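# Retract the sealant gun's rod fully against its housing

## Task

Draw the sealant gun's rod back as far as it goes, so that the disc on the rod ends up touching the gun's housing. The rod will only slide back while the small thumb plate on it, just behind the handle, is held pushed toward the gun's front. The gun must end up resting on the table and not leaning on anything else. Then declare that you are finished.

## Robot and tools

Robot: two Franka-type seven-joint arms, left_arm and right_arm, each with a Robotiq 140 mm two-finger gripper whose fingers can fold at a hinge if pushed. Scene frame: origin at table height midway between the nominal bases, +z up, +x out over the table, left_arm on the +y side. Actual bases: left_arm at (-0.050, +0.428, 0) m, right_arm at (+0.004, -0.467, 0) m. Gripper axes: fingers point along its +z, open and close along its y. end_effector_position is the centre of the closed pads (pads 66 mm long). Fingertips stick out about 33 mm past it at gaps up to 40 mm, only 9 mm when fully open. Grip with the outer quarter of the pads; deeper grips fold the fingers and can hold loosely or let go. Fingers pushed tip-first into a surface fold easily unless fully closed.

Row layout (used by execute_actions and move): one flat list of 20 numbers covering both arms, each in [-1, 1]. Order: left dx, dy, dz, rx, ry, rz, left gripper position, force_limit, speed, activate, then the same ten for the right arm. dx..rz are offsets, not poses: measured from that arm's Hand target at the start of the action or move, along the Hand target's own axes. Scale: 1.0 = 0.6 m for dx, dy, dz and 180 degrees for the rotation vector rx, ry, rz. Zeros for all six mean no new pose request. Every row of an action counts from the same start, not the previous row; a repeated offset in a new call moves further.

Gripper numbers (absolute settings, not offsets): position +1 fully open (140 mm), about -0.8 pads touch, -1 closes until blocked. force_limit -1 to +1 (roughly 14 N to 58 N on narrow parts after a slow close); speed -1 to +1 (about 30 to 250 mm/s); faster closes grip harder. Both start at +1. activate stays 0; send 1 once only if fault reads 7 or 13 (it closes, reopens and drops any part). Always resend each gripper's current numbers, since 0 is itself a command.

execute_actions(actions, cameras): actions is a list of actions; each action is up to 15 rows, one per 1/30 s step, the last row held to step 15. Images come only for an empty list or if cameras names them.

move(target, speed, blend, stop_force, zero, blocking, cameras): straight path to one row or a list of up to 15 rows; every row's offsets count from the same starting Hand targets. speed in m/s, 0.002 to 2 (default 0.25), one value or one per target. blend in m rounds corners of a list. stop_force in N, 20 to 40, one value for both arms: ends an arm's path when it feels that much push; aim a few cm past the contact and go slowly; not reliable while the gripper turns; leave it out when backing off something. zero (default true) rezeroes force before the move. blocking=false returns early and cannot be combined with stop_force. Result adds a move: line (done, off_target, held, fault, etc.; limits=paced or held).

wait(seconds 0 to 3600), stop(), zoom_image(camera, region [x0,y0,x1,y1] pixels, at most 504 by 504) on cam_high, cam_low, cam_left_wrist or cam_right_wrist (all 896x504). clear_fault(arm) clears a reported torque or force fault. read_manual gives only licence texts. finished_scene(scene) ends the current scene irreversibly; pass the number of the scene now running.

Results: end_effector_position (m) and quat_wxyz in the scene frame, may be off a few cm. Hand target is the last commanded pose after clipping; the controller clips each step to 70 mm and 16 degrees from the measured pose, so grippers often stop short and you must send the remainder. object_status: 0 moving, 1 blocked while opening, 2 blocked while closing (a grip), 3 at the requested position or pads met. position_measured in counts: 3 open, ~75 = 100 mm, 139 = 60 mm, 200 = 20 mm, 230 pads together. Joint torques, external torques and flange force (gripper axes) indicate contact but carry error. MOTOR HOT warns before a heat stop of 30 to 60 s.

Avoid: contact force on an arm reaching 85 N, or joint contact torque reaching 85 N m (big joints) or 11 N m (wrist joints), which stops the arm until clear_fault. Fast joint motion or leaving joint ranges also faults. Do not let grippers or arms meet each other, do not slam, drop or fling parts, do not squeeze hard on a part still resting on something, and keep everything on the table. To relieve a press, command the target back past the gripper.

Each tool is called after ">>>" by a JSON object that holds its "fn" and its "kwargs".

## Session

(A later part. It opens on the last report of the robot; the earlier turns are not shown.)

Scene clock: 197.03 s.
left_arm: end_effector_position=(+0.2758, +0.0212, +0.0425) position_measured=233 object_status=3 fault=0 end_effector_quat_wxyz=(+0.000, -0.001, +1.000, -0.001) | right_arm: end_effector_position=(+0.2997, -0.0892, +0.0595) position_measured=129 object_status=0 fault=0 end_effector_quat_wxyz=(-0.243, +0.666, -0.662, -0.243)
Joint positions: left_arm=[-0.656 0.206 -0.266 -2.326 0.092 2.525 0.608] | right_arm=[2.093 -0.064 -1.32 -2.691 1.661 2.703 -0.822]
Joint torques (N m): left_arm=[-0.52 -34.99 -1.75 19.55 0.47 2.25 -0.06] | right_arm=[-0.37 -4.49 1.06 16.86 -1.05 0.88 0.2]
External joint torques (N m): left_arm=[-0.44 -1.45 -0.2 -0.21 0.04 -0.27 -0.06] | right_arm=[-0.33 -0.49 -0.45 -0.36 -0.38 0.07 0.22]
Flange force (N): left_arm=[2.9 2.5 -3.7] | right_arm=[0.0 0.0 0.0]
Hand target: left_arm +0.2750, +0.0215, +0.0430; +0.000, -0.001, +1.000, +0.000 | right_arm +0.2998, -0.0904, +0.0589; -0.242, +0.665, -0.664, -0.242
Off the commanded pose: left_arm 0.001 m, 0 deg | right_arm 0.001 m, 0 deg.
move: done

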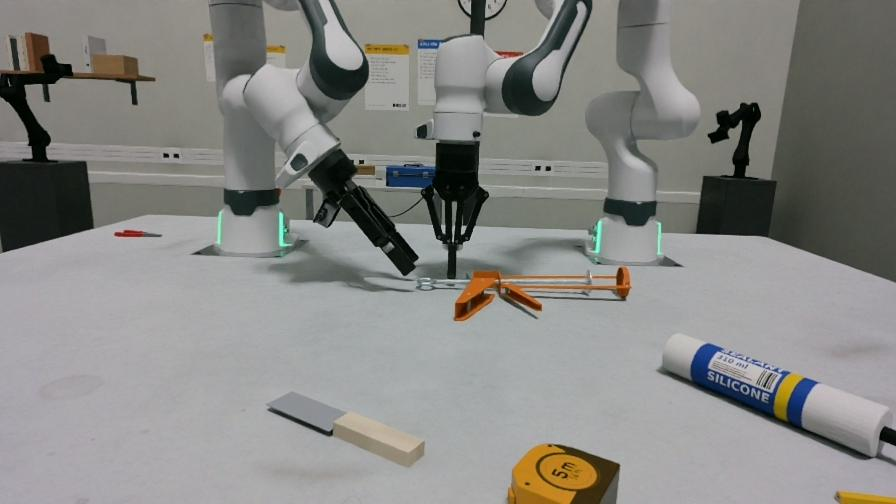

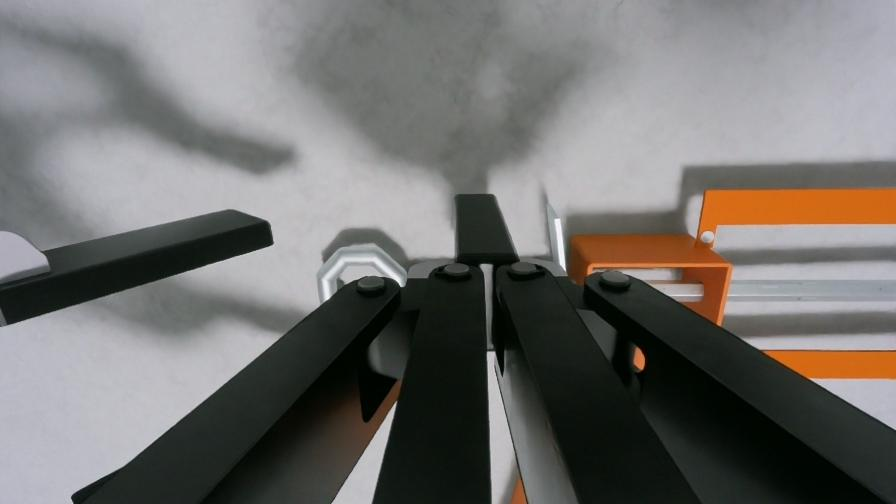

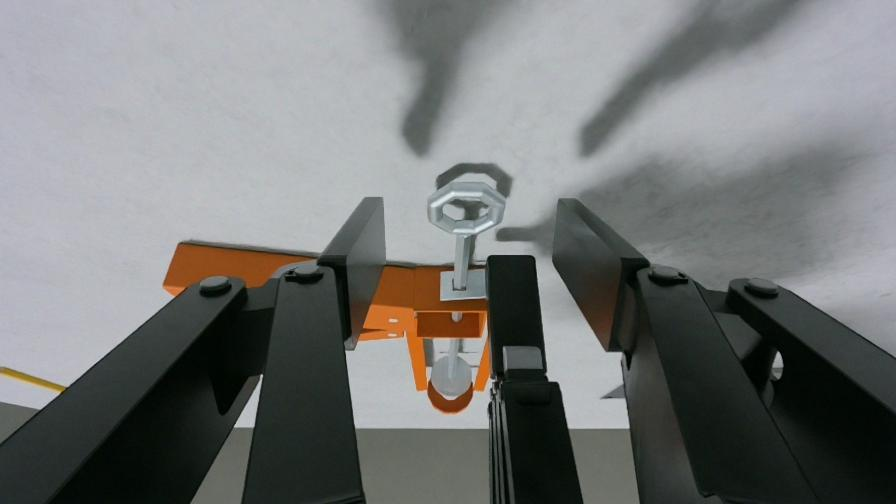

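>>> {"fn": "move", "kwargs": {"target": [0,0,0,0,0,0,-1,-1,0,0,-0.0152,0,-0.0137,0,0.0556,0,0.0,0,-1,0], "speed": 0.1, "cameras": ["cam_low","cam_right_wrist"]}}

>>> {"fn": "zoom_image", "kwargs": {"camera": "cam_low", "region": [390, 220, 560, 330]}}

>>> {"fn": "zoom_image", "kwargs": {"camera": "cam_right_wrist", "region": [320, 120, 640, 380]}}

Scene clock: 219.80 s.
left_arm: end_effector_position=(+0.2758, +0.0212, +0.0425) position_measured=233 object_status=3 fault=0 end_effector_quat_wxyz=(+0.000, -0.001, +1.000, -0.001) | right_arm: end_effector_position=(+0.3006, -0.0891, +0.0712) position_measured=129 object_status=3 fault=0 end_effector_quat_wxyz=(-0.185, +0.685, -0.681, -0.182)
Joint positions: left_arm=[-0.656 0.206 -0.266 -2.326 0.092 2.525 0.608] | right_arm=[1.888 -0.136 -1.019 -2.708 1.146 2.893 -0.262]
Joint velocities: left_arm=[within noise] | right_arm=[0 0.001 -0.001 0 -0.001 0 0.007]
Joint torques (N m): left_arm=[-0.55 -35.03 -1.74 19.56 0.5 2.25 -0.04] | right_arm=[-0.72 -8.72 2.75 19.08 -1.26 1.66 0.2]
External joint torques (N m): left_arm=[-0.61 -1.54 -0.33 -0.16 0.06 -0.26 -0.04] | right_arm=[-0.64 1.13 -0.15 0.67 -0.39 -0.29 0.22]
Flange force (N): left_arm=[3.2 2.3 -3.9] | right_arm=[0.0 0.0 0.0]
Hand target: left_arm +0.2750, +0.0215, +0.0430; +0.000, -0.001, +1.000, +0.000 | right_arm +0.2998, -0.0887, +0.0711; -0.183, +0.683, -0.683, -0.183
Off the commanded pose: left_arm 0.001 m, 0 deg | right_arm 0.001 m, 0 deg.
move: done

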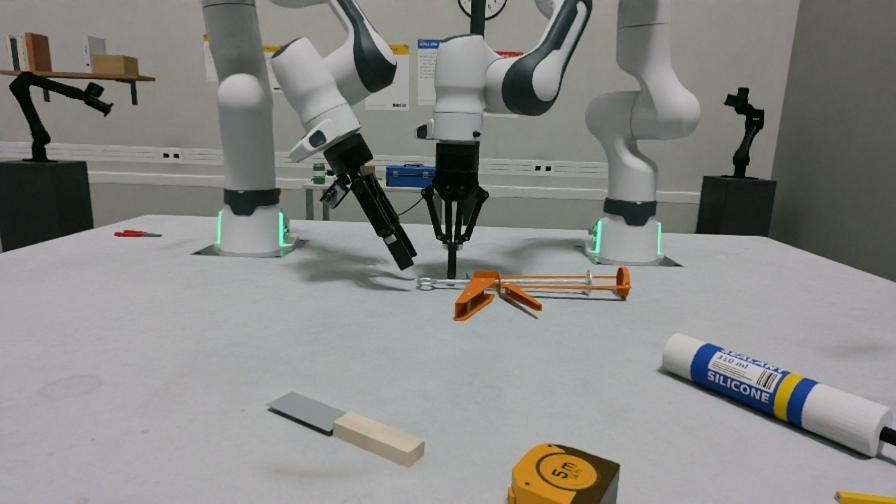

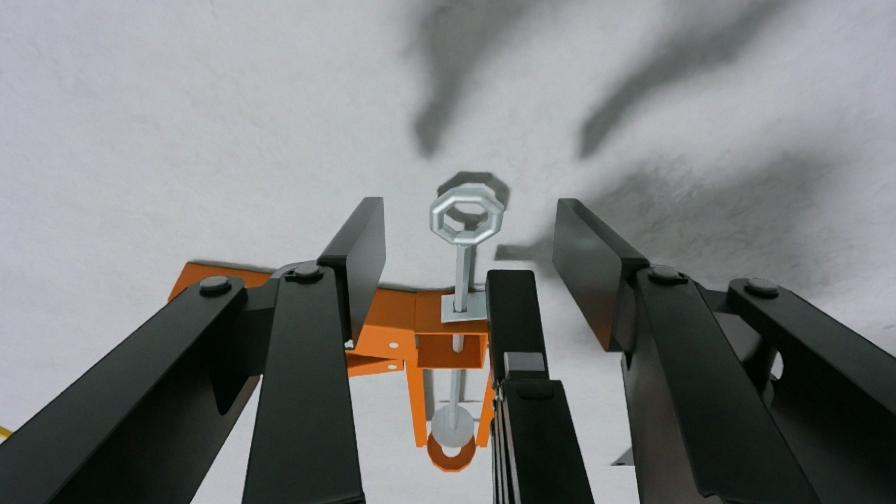

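Scaled by 2.965 from the camera's image (finer frame: 1280x720).

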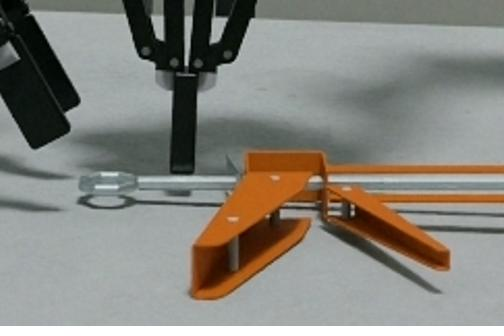

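Scaled by 1.575 from the camera's image (finer frame: 1280x720).

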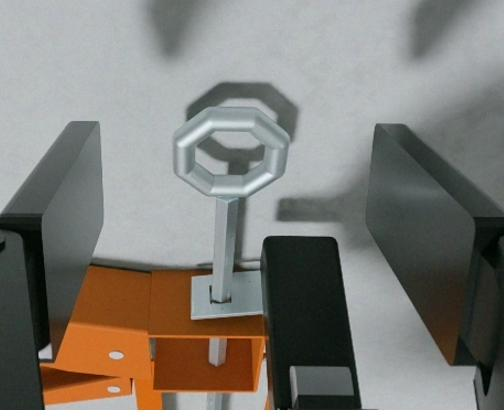

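>>> {"fn": "move", "kwargs": {"target": [0,0,0,0,0,0,-1,-1,0,0,-0.0135,0,0.0725,0,0,0,0.0,0,-1,0], "speed": 0.06, "cameras": ["cam_low","cam_right_wrist","cam_left_wrist"]}}

>>> {"fn": "zoom_image", "kwargs": {"camera": "cam_low", "region": [390, 220, 560, 330]}}

>>> {"fn": "zoom_image", "kwargs": {"camera": "cam_right_wrist", "region": [320, 120, 640, 380]}}

Scene clock: 233.03 s.
left_arm: end_effector_position=(+0.2758, +0.0212, +0.0425) position_measured=233 object_status=3 fault=0 end_effector_quat_wxyz=(+0.000, -0.001, +1.000, -0.001) | right_arm: end_effector_position=(+0.3005, -0.0607, +0.0377) position_measured=129 object_status=3 fault=0 end_effector_quat_wxyz=(-0.182, +0.681, -0.685, -0.182)
Joint positions: left_arm=[-0.656 0.206 -0.266 -2.326 0.092 2.525 0.608] | right_arm=[1.914 0.167 -0.987 -2.582 1.534 2.708 -0.48]
Joint velocities: left_arm=[within noise] | right_arm=[-0.001 -0.001 0 0 -0.001 0.001 -0.008]
Joint torques (N m): left_arm=[-0.49 -35.08 -1.75 19.54 0.49 2.22 -0.05] | right_arm=[-0.72 -15.16 -4.01 17.75 -0.27 1.4 -0.35]
External joint torques (N m): left_arm=[-0.59 -1.57 -0.37 -0.23 0.06 -0.29 -0.05] | right_arm=[-0.62 1.44 -0.08 0.55 0.19 -0.29 -0.34]
Flange force (N): left_arm=[3.3 2.5 -4.0] | right_arm=[2.2 -6.4 13.5]
Hand target: left_arm +0.2750, +0.0215, +0.0430; +0.000, -0.001, +1.000, +0.000 | right_arm +0.2998, -0.0599, +0.0375; -0.183, +0.683, -0.683, -0.183
Off the commanded pose: left_arm 0.001 m, 0 deg | right_arm 0.001 m, 0 deg.
move: done
Images, in order (width x height): cam_low 896x504, cam_left_wrist 896x504, cam_right_wrist 896x504.

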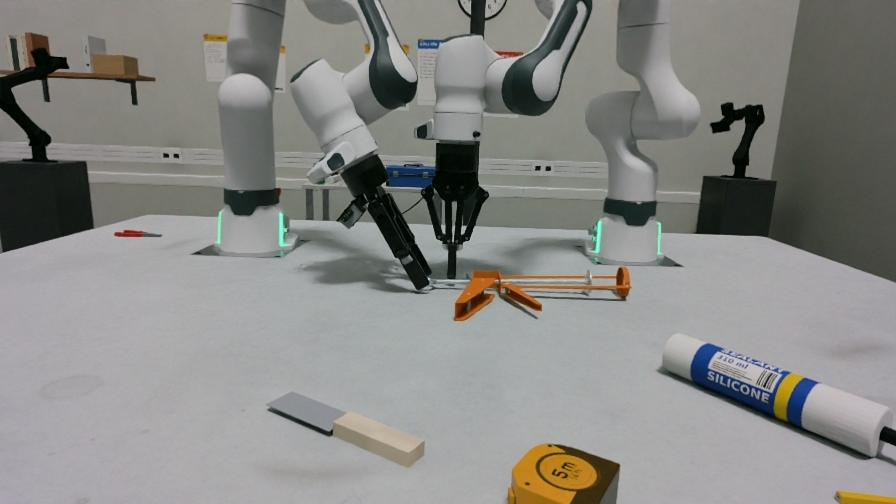

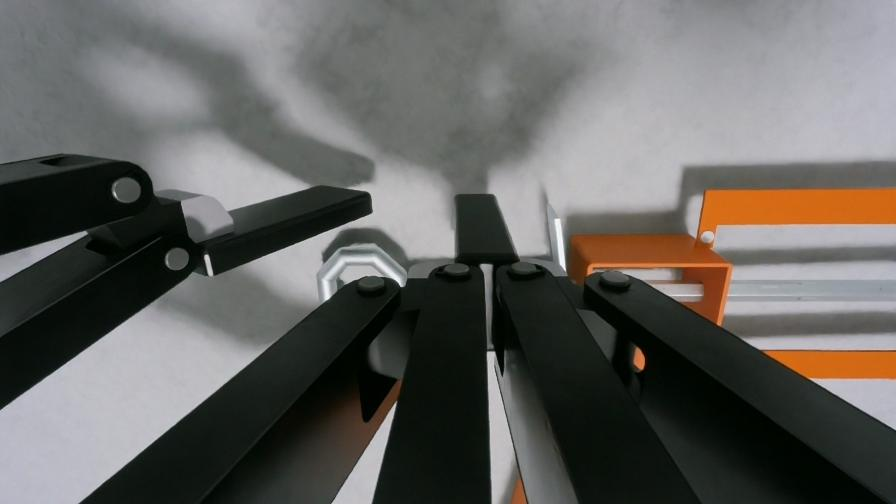

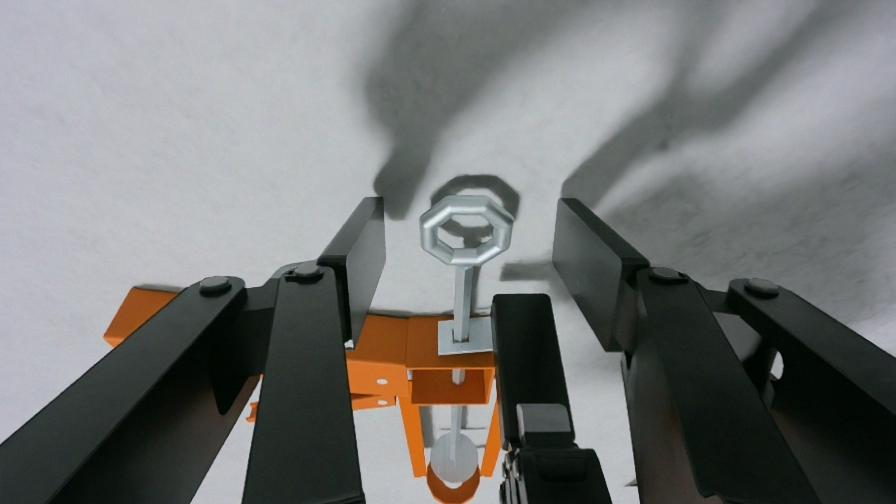

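Scaled by 2.965 from the camera's image (finer frame: 1280x720).

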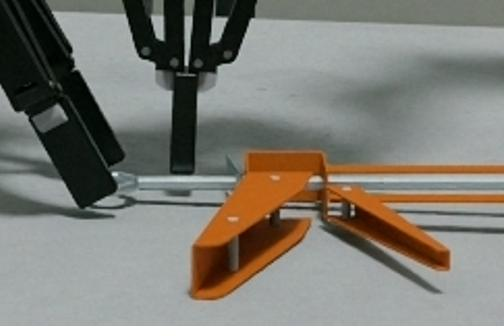

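Scaled by 1.575 from the camera's image (finer frame: 1280x720).

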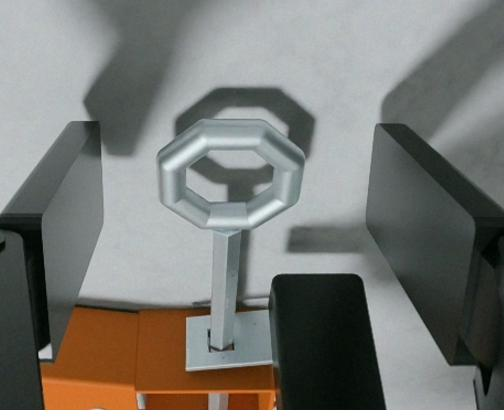

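>>> {"fn": "move", "kwargs": {"target": [[0,0,0,0,0,0,-1,-1,0,0,-0.0083,-0.001,0.015,0,0,0,0.0,0,-1,0],[0,0,0,0,0,0,-1,-1,0,0,-0.0083,-0.001,0.015,0,0,0,-1,0,-1,0]], "speed": 0.05, "cameras": ["cam_low","cam_right_wrist","cam_left_wrist"]}}

>>> {"fn": "zoom_image", "kwargs": {"camera": "cam_low", "region": [390, 220, 560, 330]}}

>>> {"fn": "zoom_image", "kwargs": {"camera": "cam_right_wrist", "region": [320, 120, 640, 380]}}

Scene clock: 250.43 s.
left_arm: end_effector_position=(+0.2758, +0.0212, +0.0425) position_measured=233 object_status=3 fault=0 end_effector_quat_wxyz=(+0.000, -0.001, +1.000, -0.001) | right_arm: end_effector_position=(+0.3043, -0.0519, +0.0336) position_measured=178 object_status=0 fault=0 end_effector_quat_wxyz=(-0.185, +0.681, -0.685, -0.181)
Joint positions: left_arm=[-0.656 0.206 -0.266 -2.326 0.092 2.525 0.608] | right_arm=[1.898 0.216 -0.965 -2.553 1.573 2.682 -0.493]
Joint torques (N m): left_arm=[-0.51 -35.09 -1.73 19.56 0.47 2.24 -0.03] | right_arm=[0.72 -16.63 -3.3 15.49 -0.37 0.6 -0.22]
External joint torques (N m): left_arm=[-0.51 -1.75 -0.25 -0.12 0.04 -0.27 -0.03] | right_arm=[0.81 1.54 1.73 -1.52 0.04 -1.08 -0.21]
Flange force (N): left_arm=[3.2 2.8 -4.4] | right_arm=[2.8 -1.1 11.6]
Hand target: left_arm +0.2750, +0.0215, +0.0430; +0.000, -0.001, +1.000, +0.000 | right_arm +0.3004, -0.0511, +0.0322; -0.183, +0.683, -0.683, -0.183
Off the commanded pose: left_arm 0.001 m, 0 deg | right_arm 0.004 m, 0 deg.
move: off_target (right_arm)
Images, in order (width x height): cam_low 896x504, cam_left_wrist 896x504, cam_right_wrist 896x504.

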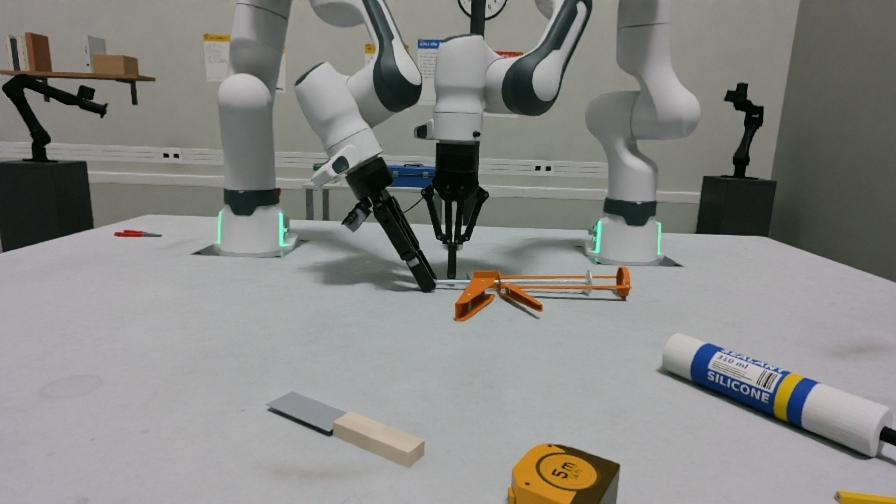

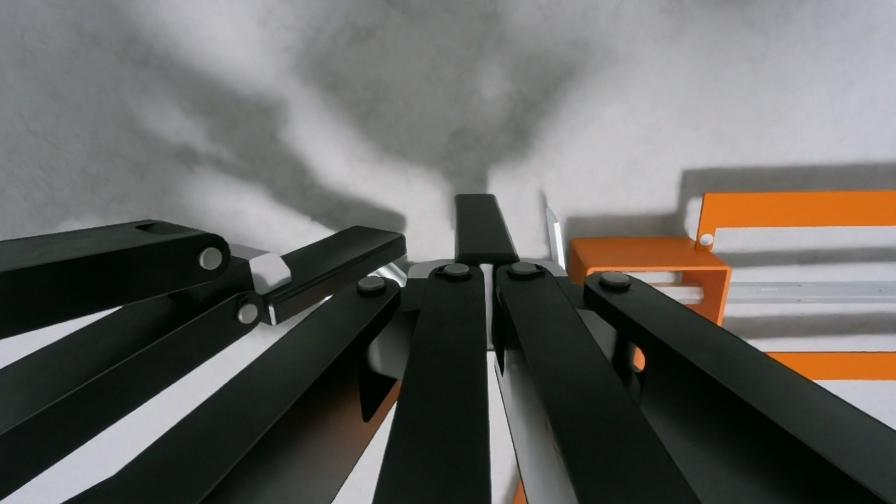

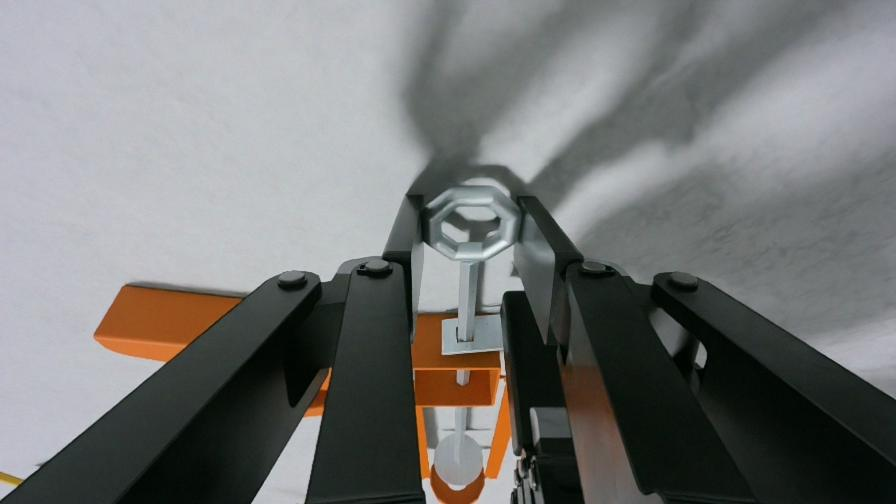

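Scaled by 2.965 from the camera's image (finer frame: 1280x720).

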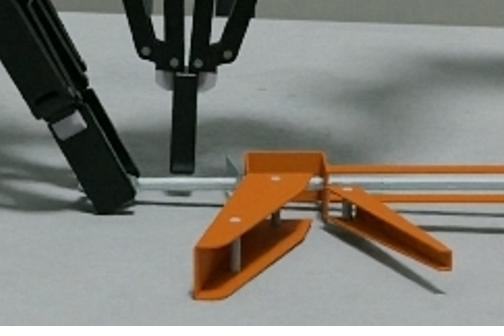

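Scaled by 1.575 from the camera's image (finer frame: 1280x720).

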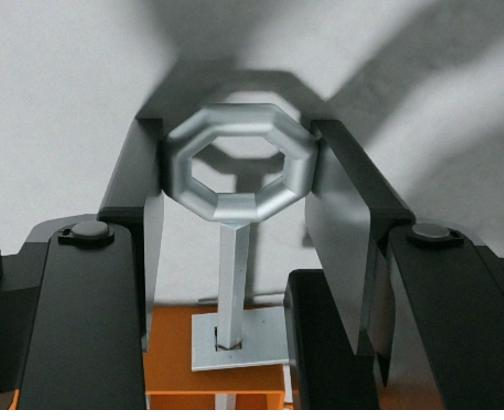

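>>> {"fn": "move", "kwargs": {"target": [0,0.035,0,0,0,0,-1,-1,0,0,0,0,0,0,0,0,-1,0,-1,0], "speed": 0.03, "cameras": ["cam_low","cam_right_wrist","cam_left_wrist"]}}

>>> {"fn": "zoom_image", "kwargs": {"camera": "cam_low", "region": [390, 220, 560, 330]}}

Scene clock: 254.50 s.
left_arm: end_effector_position=(+0.2739, +0.0413, +0.0427) position_measured=233 object_status=3 fault=0 end_effector_quat_wxyz=(+0.001, -0.002, +1.000, +0.001) | right_arm: end_effector_position=(+0.3041, -0.0517, +0.0337) position_measured=178 object_status=2 fault=0 end_effector_quat_wxyz=(-0.185, +0.681, -0.685, -0.181)
Joint positions: left_arm=[-0.633 0.167 -0.268 -2.381 0.081 2.54 0.635] | right_arm=[1.898 0.216 -0.965 -2.552 1.573 2.682 -0.493]
Joint velocities: left_arm=[-0.001 -0.001 -0.001 -0.001 0 0 0.007] | right_arm=[within noise]
Joint torques (N m): left_arm=[0.92 -33.63 -0.9 18.55 0.41 2.47 0.32] | right_arm=[0.7 -16.94 -3.82 15.38 -0.36 0.75 -0.28]
External joint torques (N m): left_arm=[0.88 -1.8 0.23 -0.85 -0.01 -0.01 0.32] | right_arm=[0.82 1.29 1.24 -1.64 0.05 -0.94 -0.26]
Flange force (N): left_arm=[3.4 7.2 -4.4] | right_arm=[3.2 -0.2 8.8]
Hand target: left_arm +0.2750, +0.0425, +0.0430; +0.000, -0.001, +1.000, +0.000 | right_arm +0.3004, -0.0511, +0.0322; -0.183, +0.683, -0.683, -0.183
Off the commanded pose: left_arm 0.002 m, 0 deg | right_arm 0.004 m, 0 deg.
move: done
Images, in order (width x height): cam_low 896x504, cam_left_wrist 896x504, cam_right_wrist 896x504.

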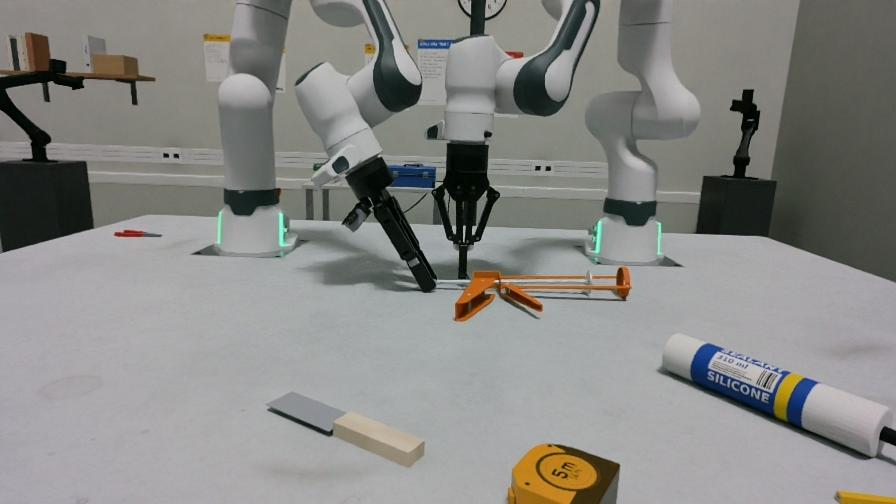

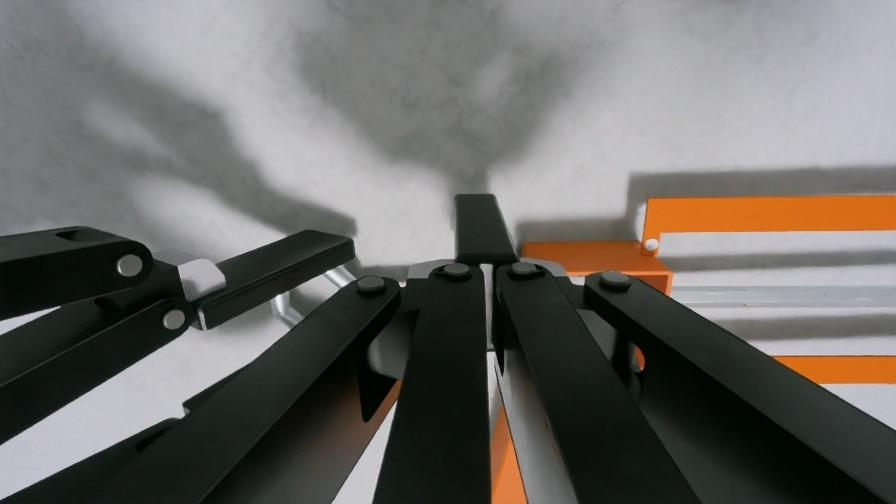

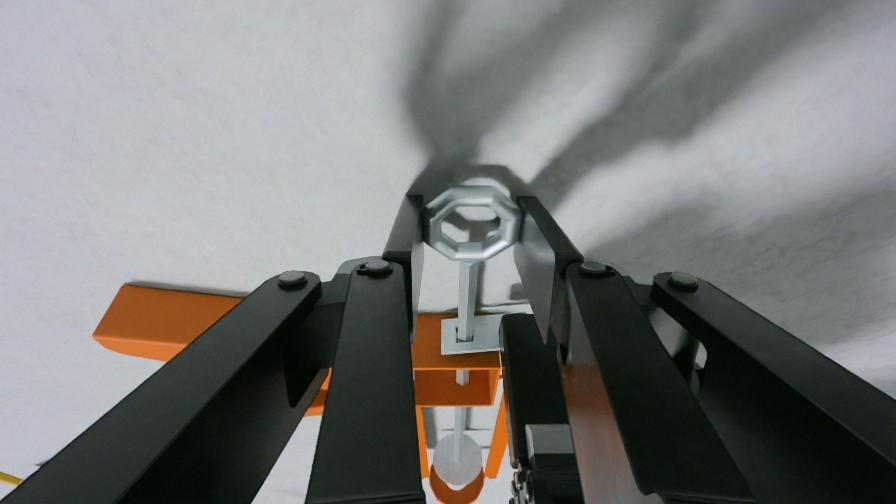

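Scaled by 2.965 from the camera's image (finer frame: 1280x720).

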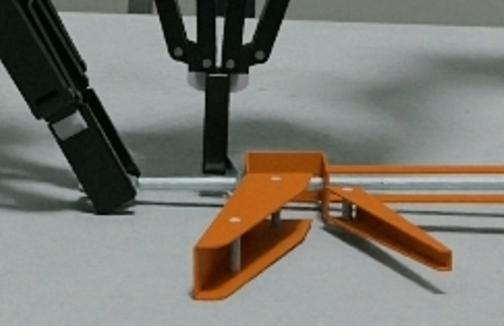

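>>> {"fn": "move", "kwargs": {"target": [0,0.015,0,0,0,0,-1,-1,0,0,0,0,0,0,0,0,-1,0,-1,0], "speed": 0.02, "cameras": ["cam_right_wrist","cam_left_wrist"]}}

>>> {"fn": "zoom_image", "kwargs": {"camera": "cam_right_wrist", "region": [400, 160, 620, 504]}}

>>> {"fn": "zoom_image", "kwargs": {"camera": "cam_left_wrist", "region": [430, 160, 720, 300]}}

Scene clock: 258.50 s.
left_arm: end_effector_position=(+0.2727, +0.0449, +0.0441) position_measured=233 object_status=3 fault=0 end_effector_quat_wxyz=(+0.002, +0.001, +1.000, -0.003) | right_arm: end_effector_position=(+0.3027, -0.0488, +0.0346) position_measured=178 object_status=2 fault=0 end_effector_quat_wxyz=(-0.185, +0.681, -0.684, -0.183)
Joint positions: left_arm=[-0.628 0.15 -0.269 -2.403 0.071 2.554 0.652] | right_arm=[1.898 0.215 -0.961 -2.55 1.576 2.68 -0.493]
Joint velocities: left_arm=[-0.001 0.001 -0.001 0 0 0 0.006] | right_arm=[within noise]
Joint torques (N m): left_arm=[3.15 -33.14 1.78 17.12 0.95 1.38 0.39] | right_arm=[-0.65 -16.66 -5.27 13.79 -1.05 1.7 -0.38]
External joint torques (N m): left_arm=[3.11 -1.55 2.8 -2.49 0.53 -1.17 0.39] | right_arm=[-0.59 1.61 -0.3 -3.18 -0.64 0.04 -0.37]
Flange force (N): left_arm=[1.9 12.6 -5.3] | right_arm=[5.1 0.2 -0.4]
Hand target: left_arm +0.2750, +0.0515, +0.0430; +0.000, -0.001, +1.000, +0.000 | right_arm +0.3004, -0.0511, +0.0322; -0.183, +0.683, -0.683, -0.183
Off the commanded pose: left_arm 0.007 m, 1 deg | right_arm 0.004 m, 0 deg.
move: off_target (left_arm)
Images, in order (width x height): cam_left_wrist 896x504, cam_right_wrist 896x504.

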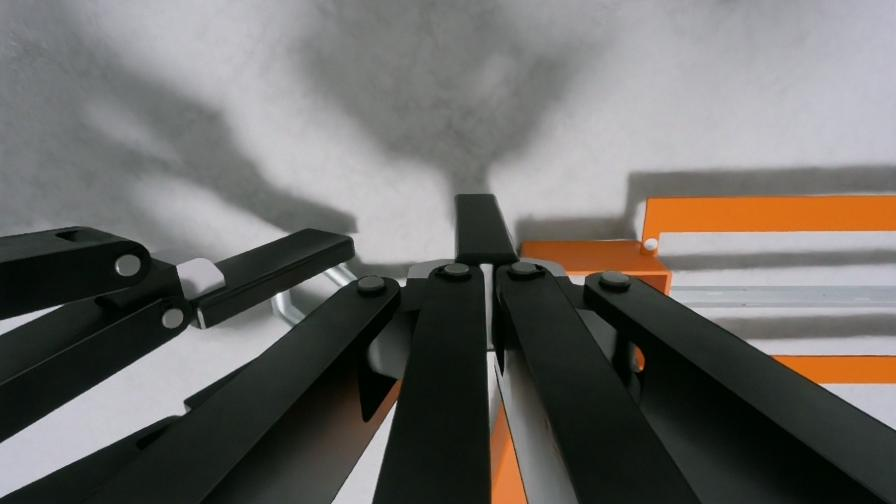

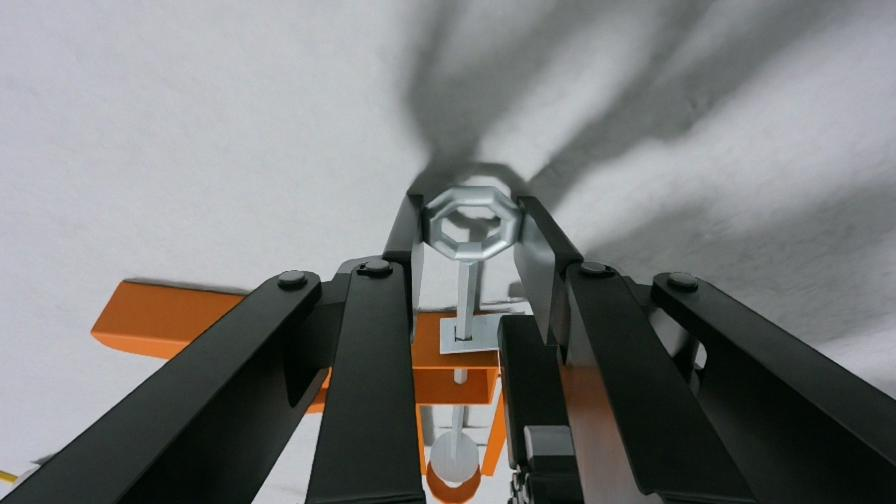

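Scaled by 1.465 from the camera's image (finer frame: 1280x720).

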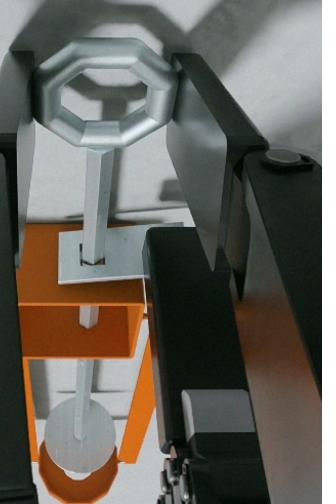

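Scaled by 1.738 from the camera's image (finer frame: 1280x720).

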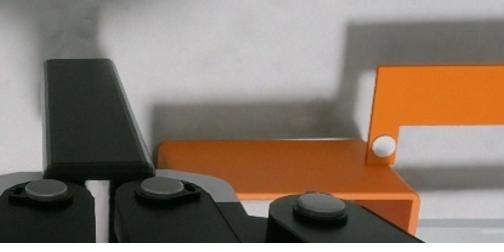

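>>> {"fn": "move", "kwargs": {"target": [0,0.0,0,0,0,0,-1,-1,0,0,0.0577,0,-0.0333,0,0,0,-1,0,-1,0], "speed": 0.03, "cameras": ["cam_low","cam_right_wrist","cam_left_wrist"]}}

>>> {"fn": "zoom_image", "kwargs": {"camera": "cam_low", "region": [390, 220, 650, 330]}}

Scene clock: 265.23 s.
left_arm: end_effector_position=(+0.2728, +0.0283, +0.0519) position_measured=233 object_status=3 fault=0 end_effector_quat_wxyz=(+0.012, +0.009, +1.000, -0.018) | right_arm: end_effector_position=(+0.2954, -0.0707, +0.0424) position_measured=178 object_status=2 fault=0 end_effector_quat_wxyz=(-0.188, +0.676, -0.682, -0.204)
Joint positions: left_arm=[-0.633 0.144 -0.283 -2.395 0.065 2.576 0.653] | right_arm=[1.903 0.107 -1.016 -2.619 1.544 2.693 -0.538]
Joint velocities: left_arm=[within noise] | right_arm=[0.001 -0.002 0 -0.001 -0.001 0.004 -0.004]
Joint torques (N m): left_arm=[8.58 -29.84 8.67 11.72 2.36 -2.15 0.3] | right_arm=[-3.43 -9.47 -7.09 4.66 -2.83 4.1 -1.03]
External joint torques (N m): left_arm=[8.67 1.46 9.83 -7.92 1.93 -4.74 0.3] | right_arm=[-3.43 5.14 -4.65 -12.62 -2.34 2.63 -1.02]
Flange force (N): left_arm=[-3.2 23.9 -2.9] | right_arm=[19.0 6.9 -21.5]
Hand target: left_arm +0.2750, +0.0515, +0.0430; +0.000, -0.001, +1.000, +0.000 | right_arm +0.3004, -0.0911, +0.0322; -0.183, +0.683, -0.683, -0.183
Off the commanded pose: left_arm 0.025 m, 3 deg | right_arm 0.023 m, 3 deg.
move: off_target (right_arm)
Images, in order (width x height): cam_low 896x504, cam_left_wrist 896x504, cam_right_wrist 896x504.

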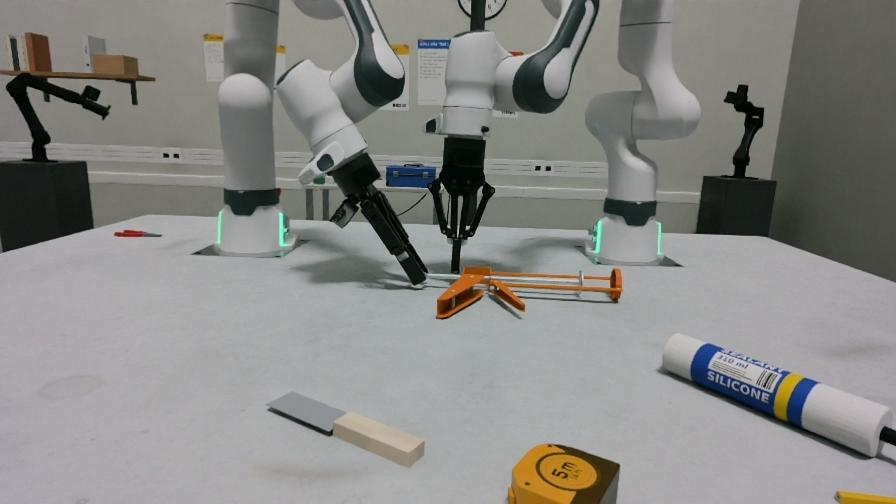

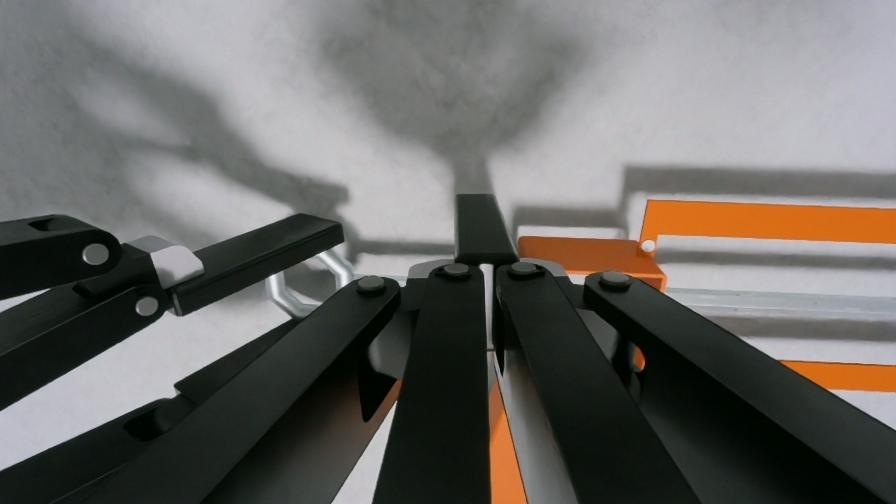

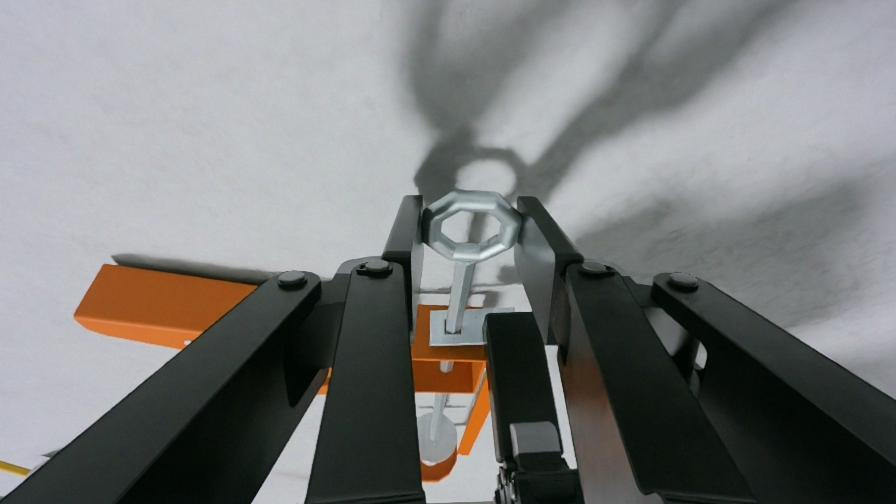

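Scaled by 1.938 from the camera's image (finer frame: 1280x720).

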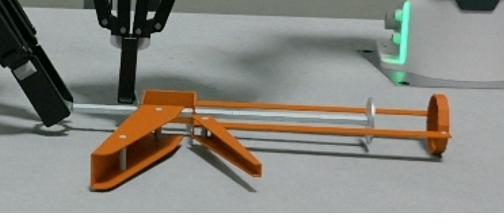

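>>> {"fn": "zoom_image", "kwargs": {"camera": "cam_right_wrist", "region": [380, 180, 580, 400]}}

>>> {"fn": "zoom_image", "kwargs": {"camera": "cam_low", "region": [400, 230, 520, 330]}}

>>> {"fn": "zoom_image", "kwargs": {"camera": "cam_left_wrist", "region": [400, 160, 720, 340]}}

Scaled by 2.291 from the camera's image (finer frame: 1280x720).

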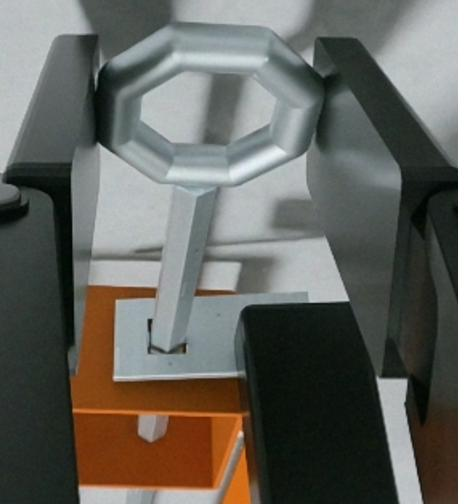

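Scaled by 4.200 from the camera's image (finer frame: 1280x720).

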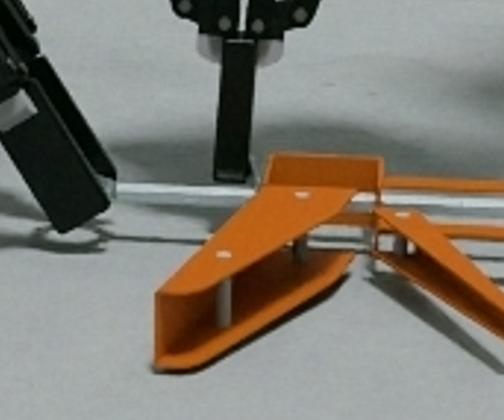

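Scaled by 1.575 from the camera's image (finer frame: 1280x720).

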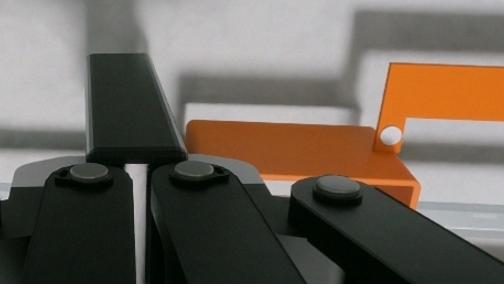

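>>> {"fn": "zoom_image", "kwargs": {"camera": "cam_low", "region": [440, 255, 500, 290]}}

>>> {"fn": "zoom_image", "kwargs": {"camera": "cam_left_wrist", "region": [490, 190, 560, 290]}}

Scaled by 8.400 from the camera's image (finer frame: 1280x720).

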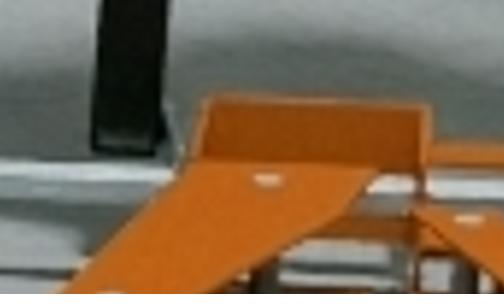

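Scaled by 5.040 from the camera's image (finer frame: 1280x720).

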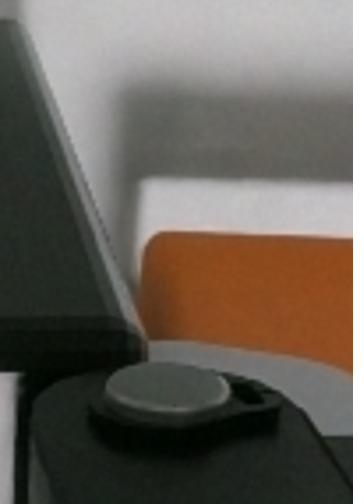

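>>> {"fn": "move", "kwargs": {"target": [[0,-0.061,0,0,0,0,-1,-1,0,0,-0.0294,0,0.017,0,0,0,-1,0,-1,0],[0,-0.061,-0.167,0,0,0,-1,-1,0,0,-0.0294,0,0.017,0,0,0,-1,0,-1,0],[0,0.0,-0.167,0,0,0,0.4,-1,0,0,-0.0294,0,0.017,0,0,0,-1,0,-1,0]], "speed": 0.06, "cameras": ["cam_low","cam_right_wrist","cam_left_wrist"]}}

>>> {"fn": "zoom_image", "kwargs": {"camera": "cam_left_wrist", "region": [300, 100, 700, 330]}}

>>> {"fn": "zoom_image", "kwargs": {"camera": "cam_low", "region": [400, 230, 520, 330]}}

Scene clock: 301.70 s.
left_arm: end_effector_position=(+0.2774, +0.0121, +0.1009) position_measured=233 object_status=3 fault=0 end_effector_quat_wxyz=(+0.005, -0.004, +1.000, -0.004) | right_arm: end_effector_position=(+0.3003, -0.0742, +0.0328) position_measured=178 object_status=2 fault=0 end_effector_quat_wxyz=(-0.183, +0.684, -0.682, -0.184)
Joint positions: left_arm=[-0.661 0.101 -0.277 -2.283 0.045 2.392 0.623] | right_arm=[1.906 0.159 -1.005 -2.605 1.555 2.696 -0.539]
Joint torques (N m): left_arm=[-0.42 -31.84 -0.93 21.07 0.56 2.73 0.04] | right_arm=[1 -9.58 -0.94 22.14 0.7 1.08 0.2]
External joint torques (N m): left_arm=[-0.41 -0.08 -0.16 -0.48 0.05 0.2 0.04] | right_arm=[1.01 6.13 2.7 5.32 1.15 -0.54 0.21]
Flange force (N): left_arm=[1.6 1.3 0.7] | right_arm=[-3.2 -23.5 61.0]
Hand target: left_arm +0.2774, +0.0121, +0.1003; +0.005, -0.004, +1.000, -0.004 (not the last commanded pose) | right_arm +0.3003, -0.0708, +0.0322; -0.183, +0.683, -0.683, -0.183
Tool commands: left_gripper/position=-1.0 left_gripper/force_limit=-1.0 left_gripper/speed=+0.0 left_gripper/activate=+0.0 right_gripper/position=-1.0 right_gripper/force_limit=+0.0 right_gripper/speed=-1.0 right_gripper/activate=+0.0
Off the commanded pose: left_arm 0.058 m, 1 deg | right_arm 0.004 m, 0 deg.
move: held (left_arm; a check stopped the path), off_target (right_arm; braked when a check withheld steps of left_arm); path passed 1 of 3 targets; target 3's new numbers were not sent; limits=held
pose unreachable (left arm): on one or more control steps of this call, first in action 0 (counted from 0), this arm could not follow its commanded pose, so it was not sent that pose on those steps. It may still have moved: this result reports where it is.
cause: moving toward the commanded pose would bring a part of the arm too close to another arm (a part of this arm just beyond joint 7 (wrist roll) and a part of the right arm just beyond its joint 5 (forearm roll), along the way the arms are being sent, or toward where that arm still pushes).
Images, in order (width x height): cam_low 896x504, cam_left_wrist 896x504, cam_right_wrist 896x504.

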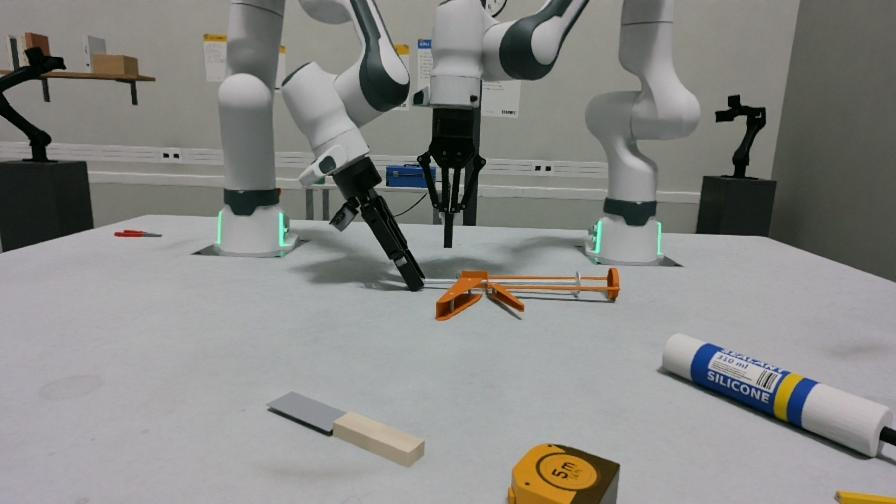

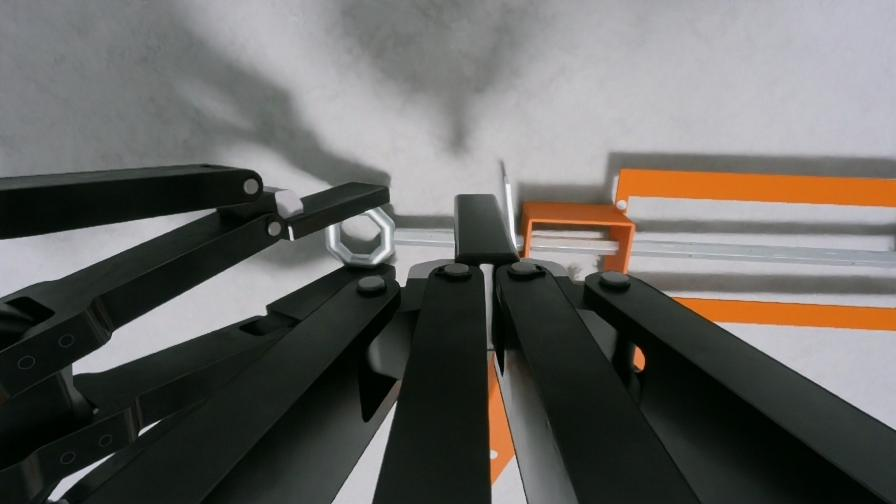

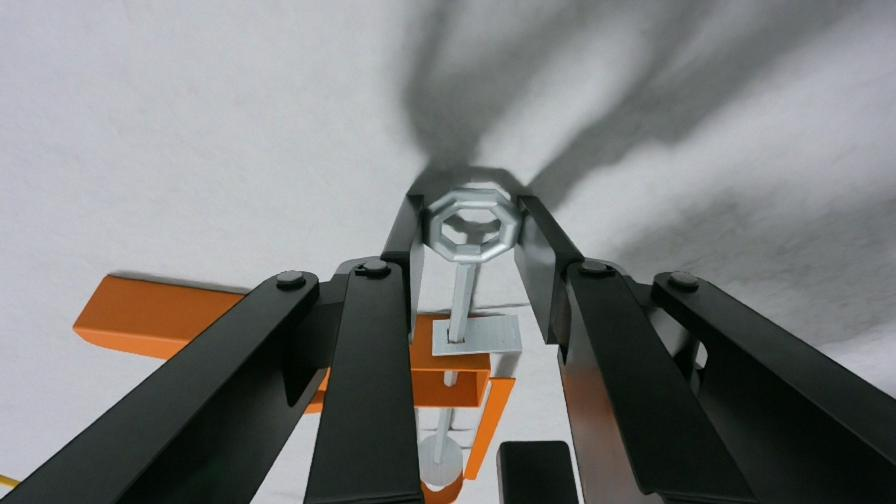

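Scaled by 1.260 from the camera's image (finer frame: 1280x720).

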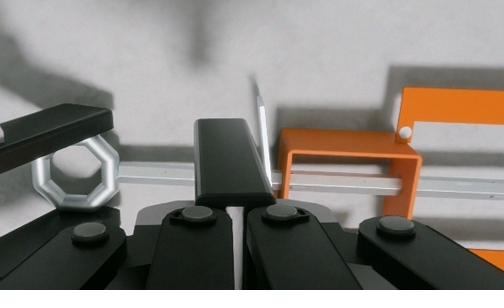

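Scaled by 4.200 from the camera's image (finer frame: 1280x720).

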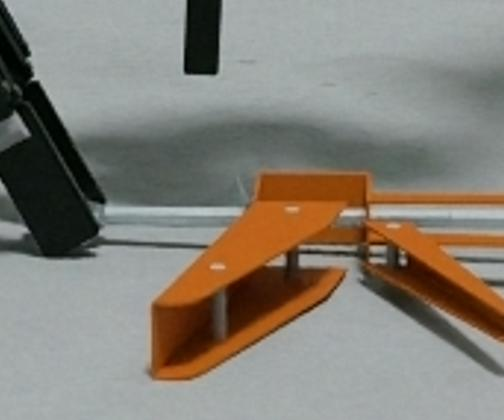

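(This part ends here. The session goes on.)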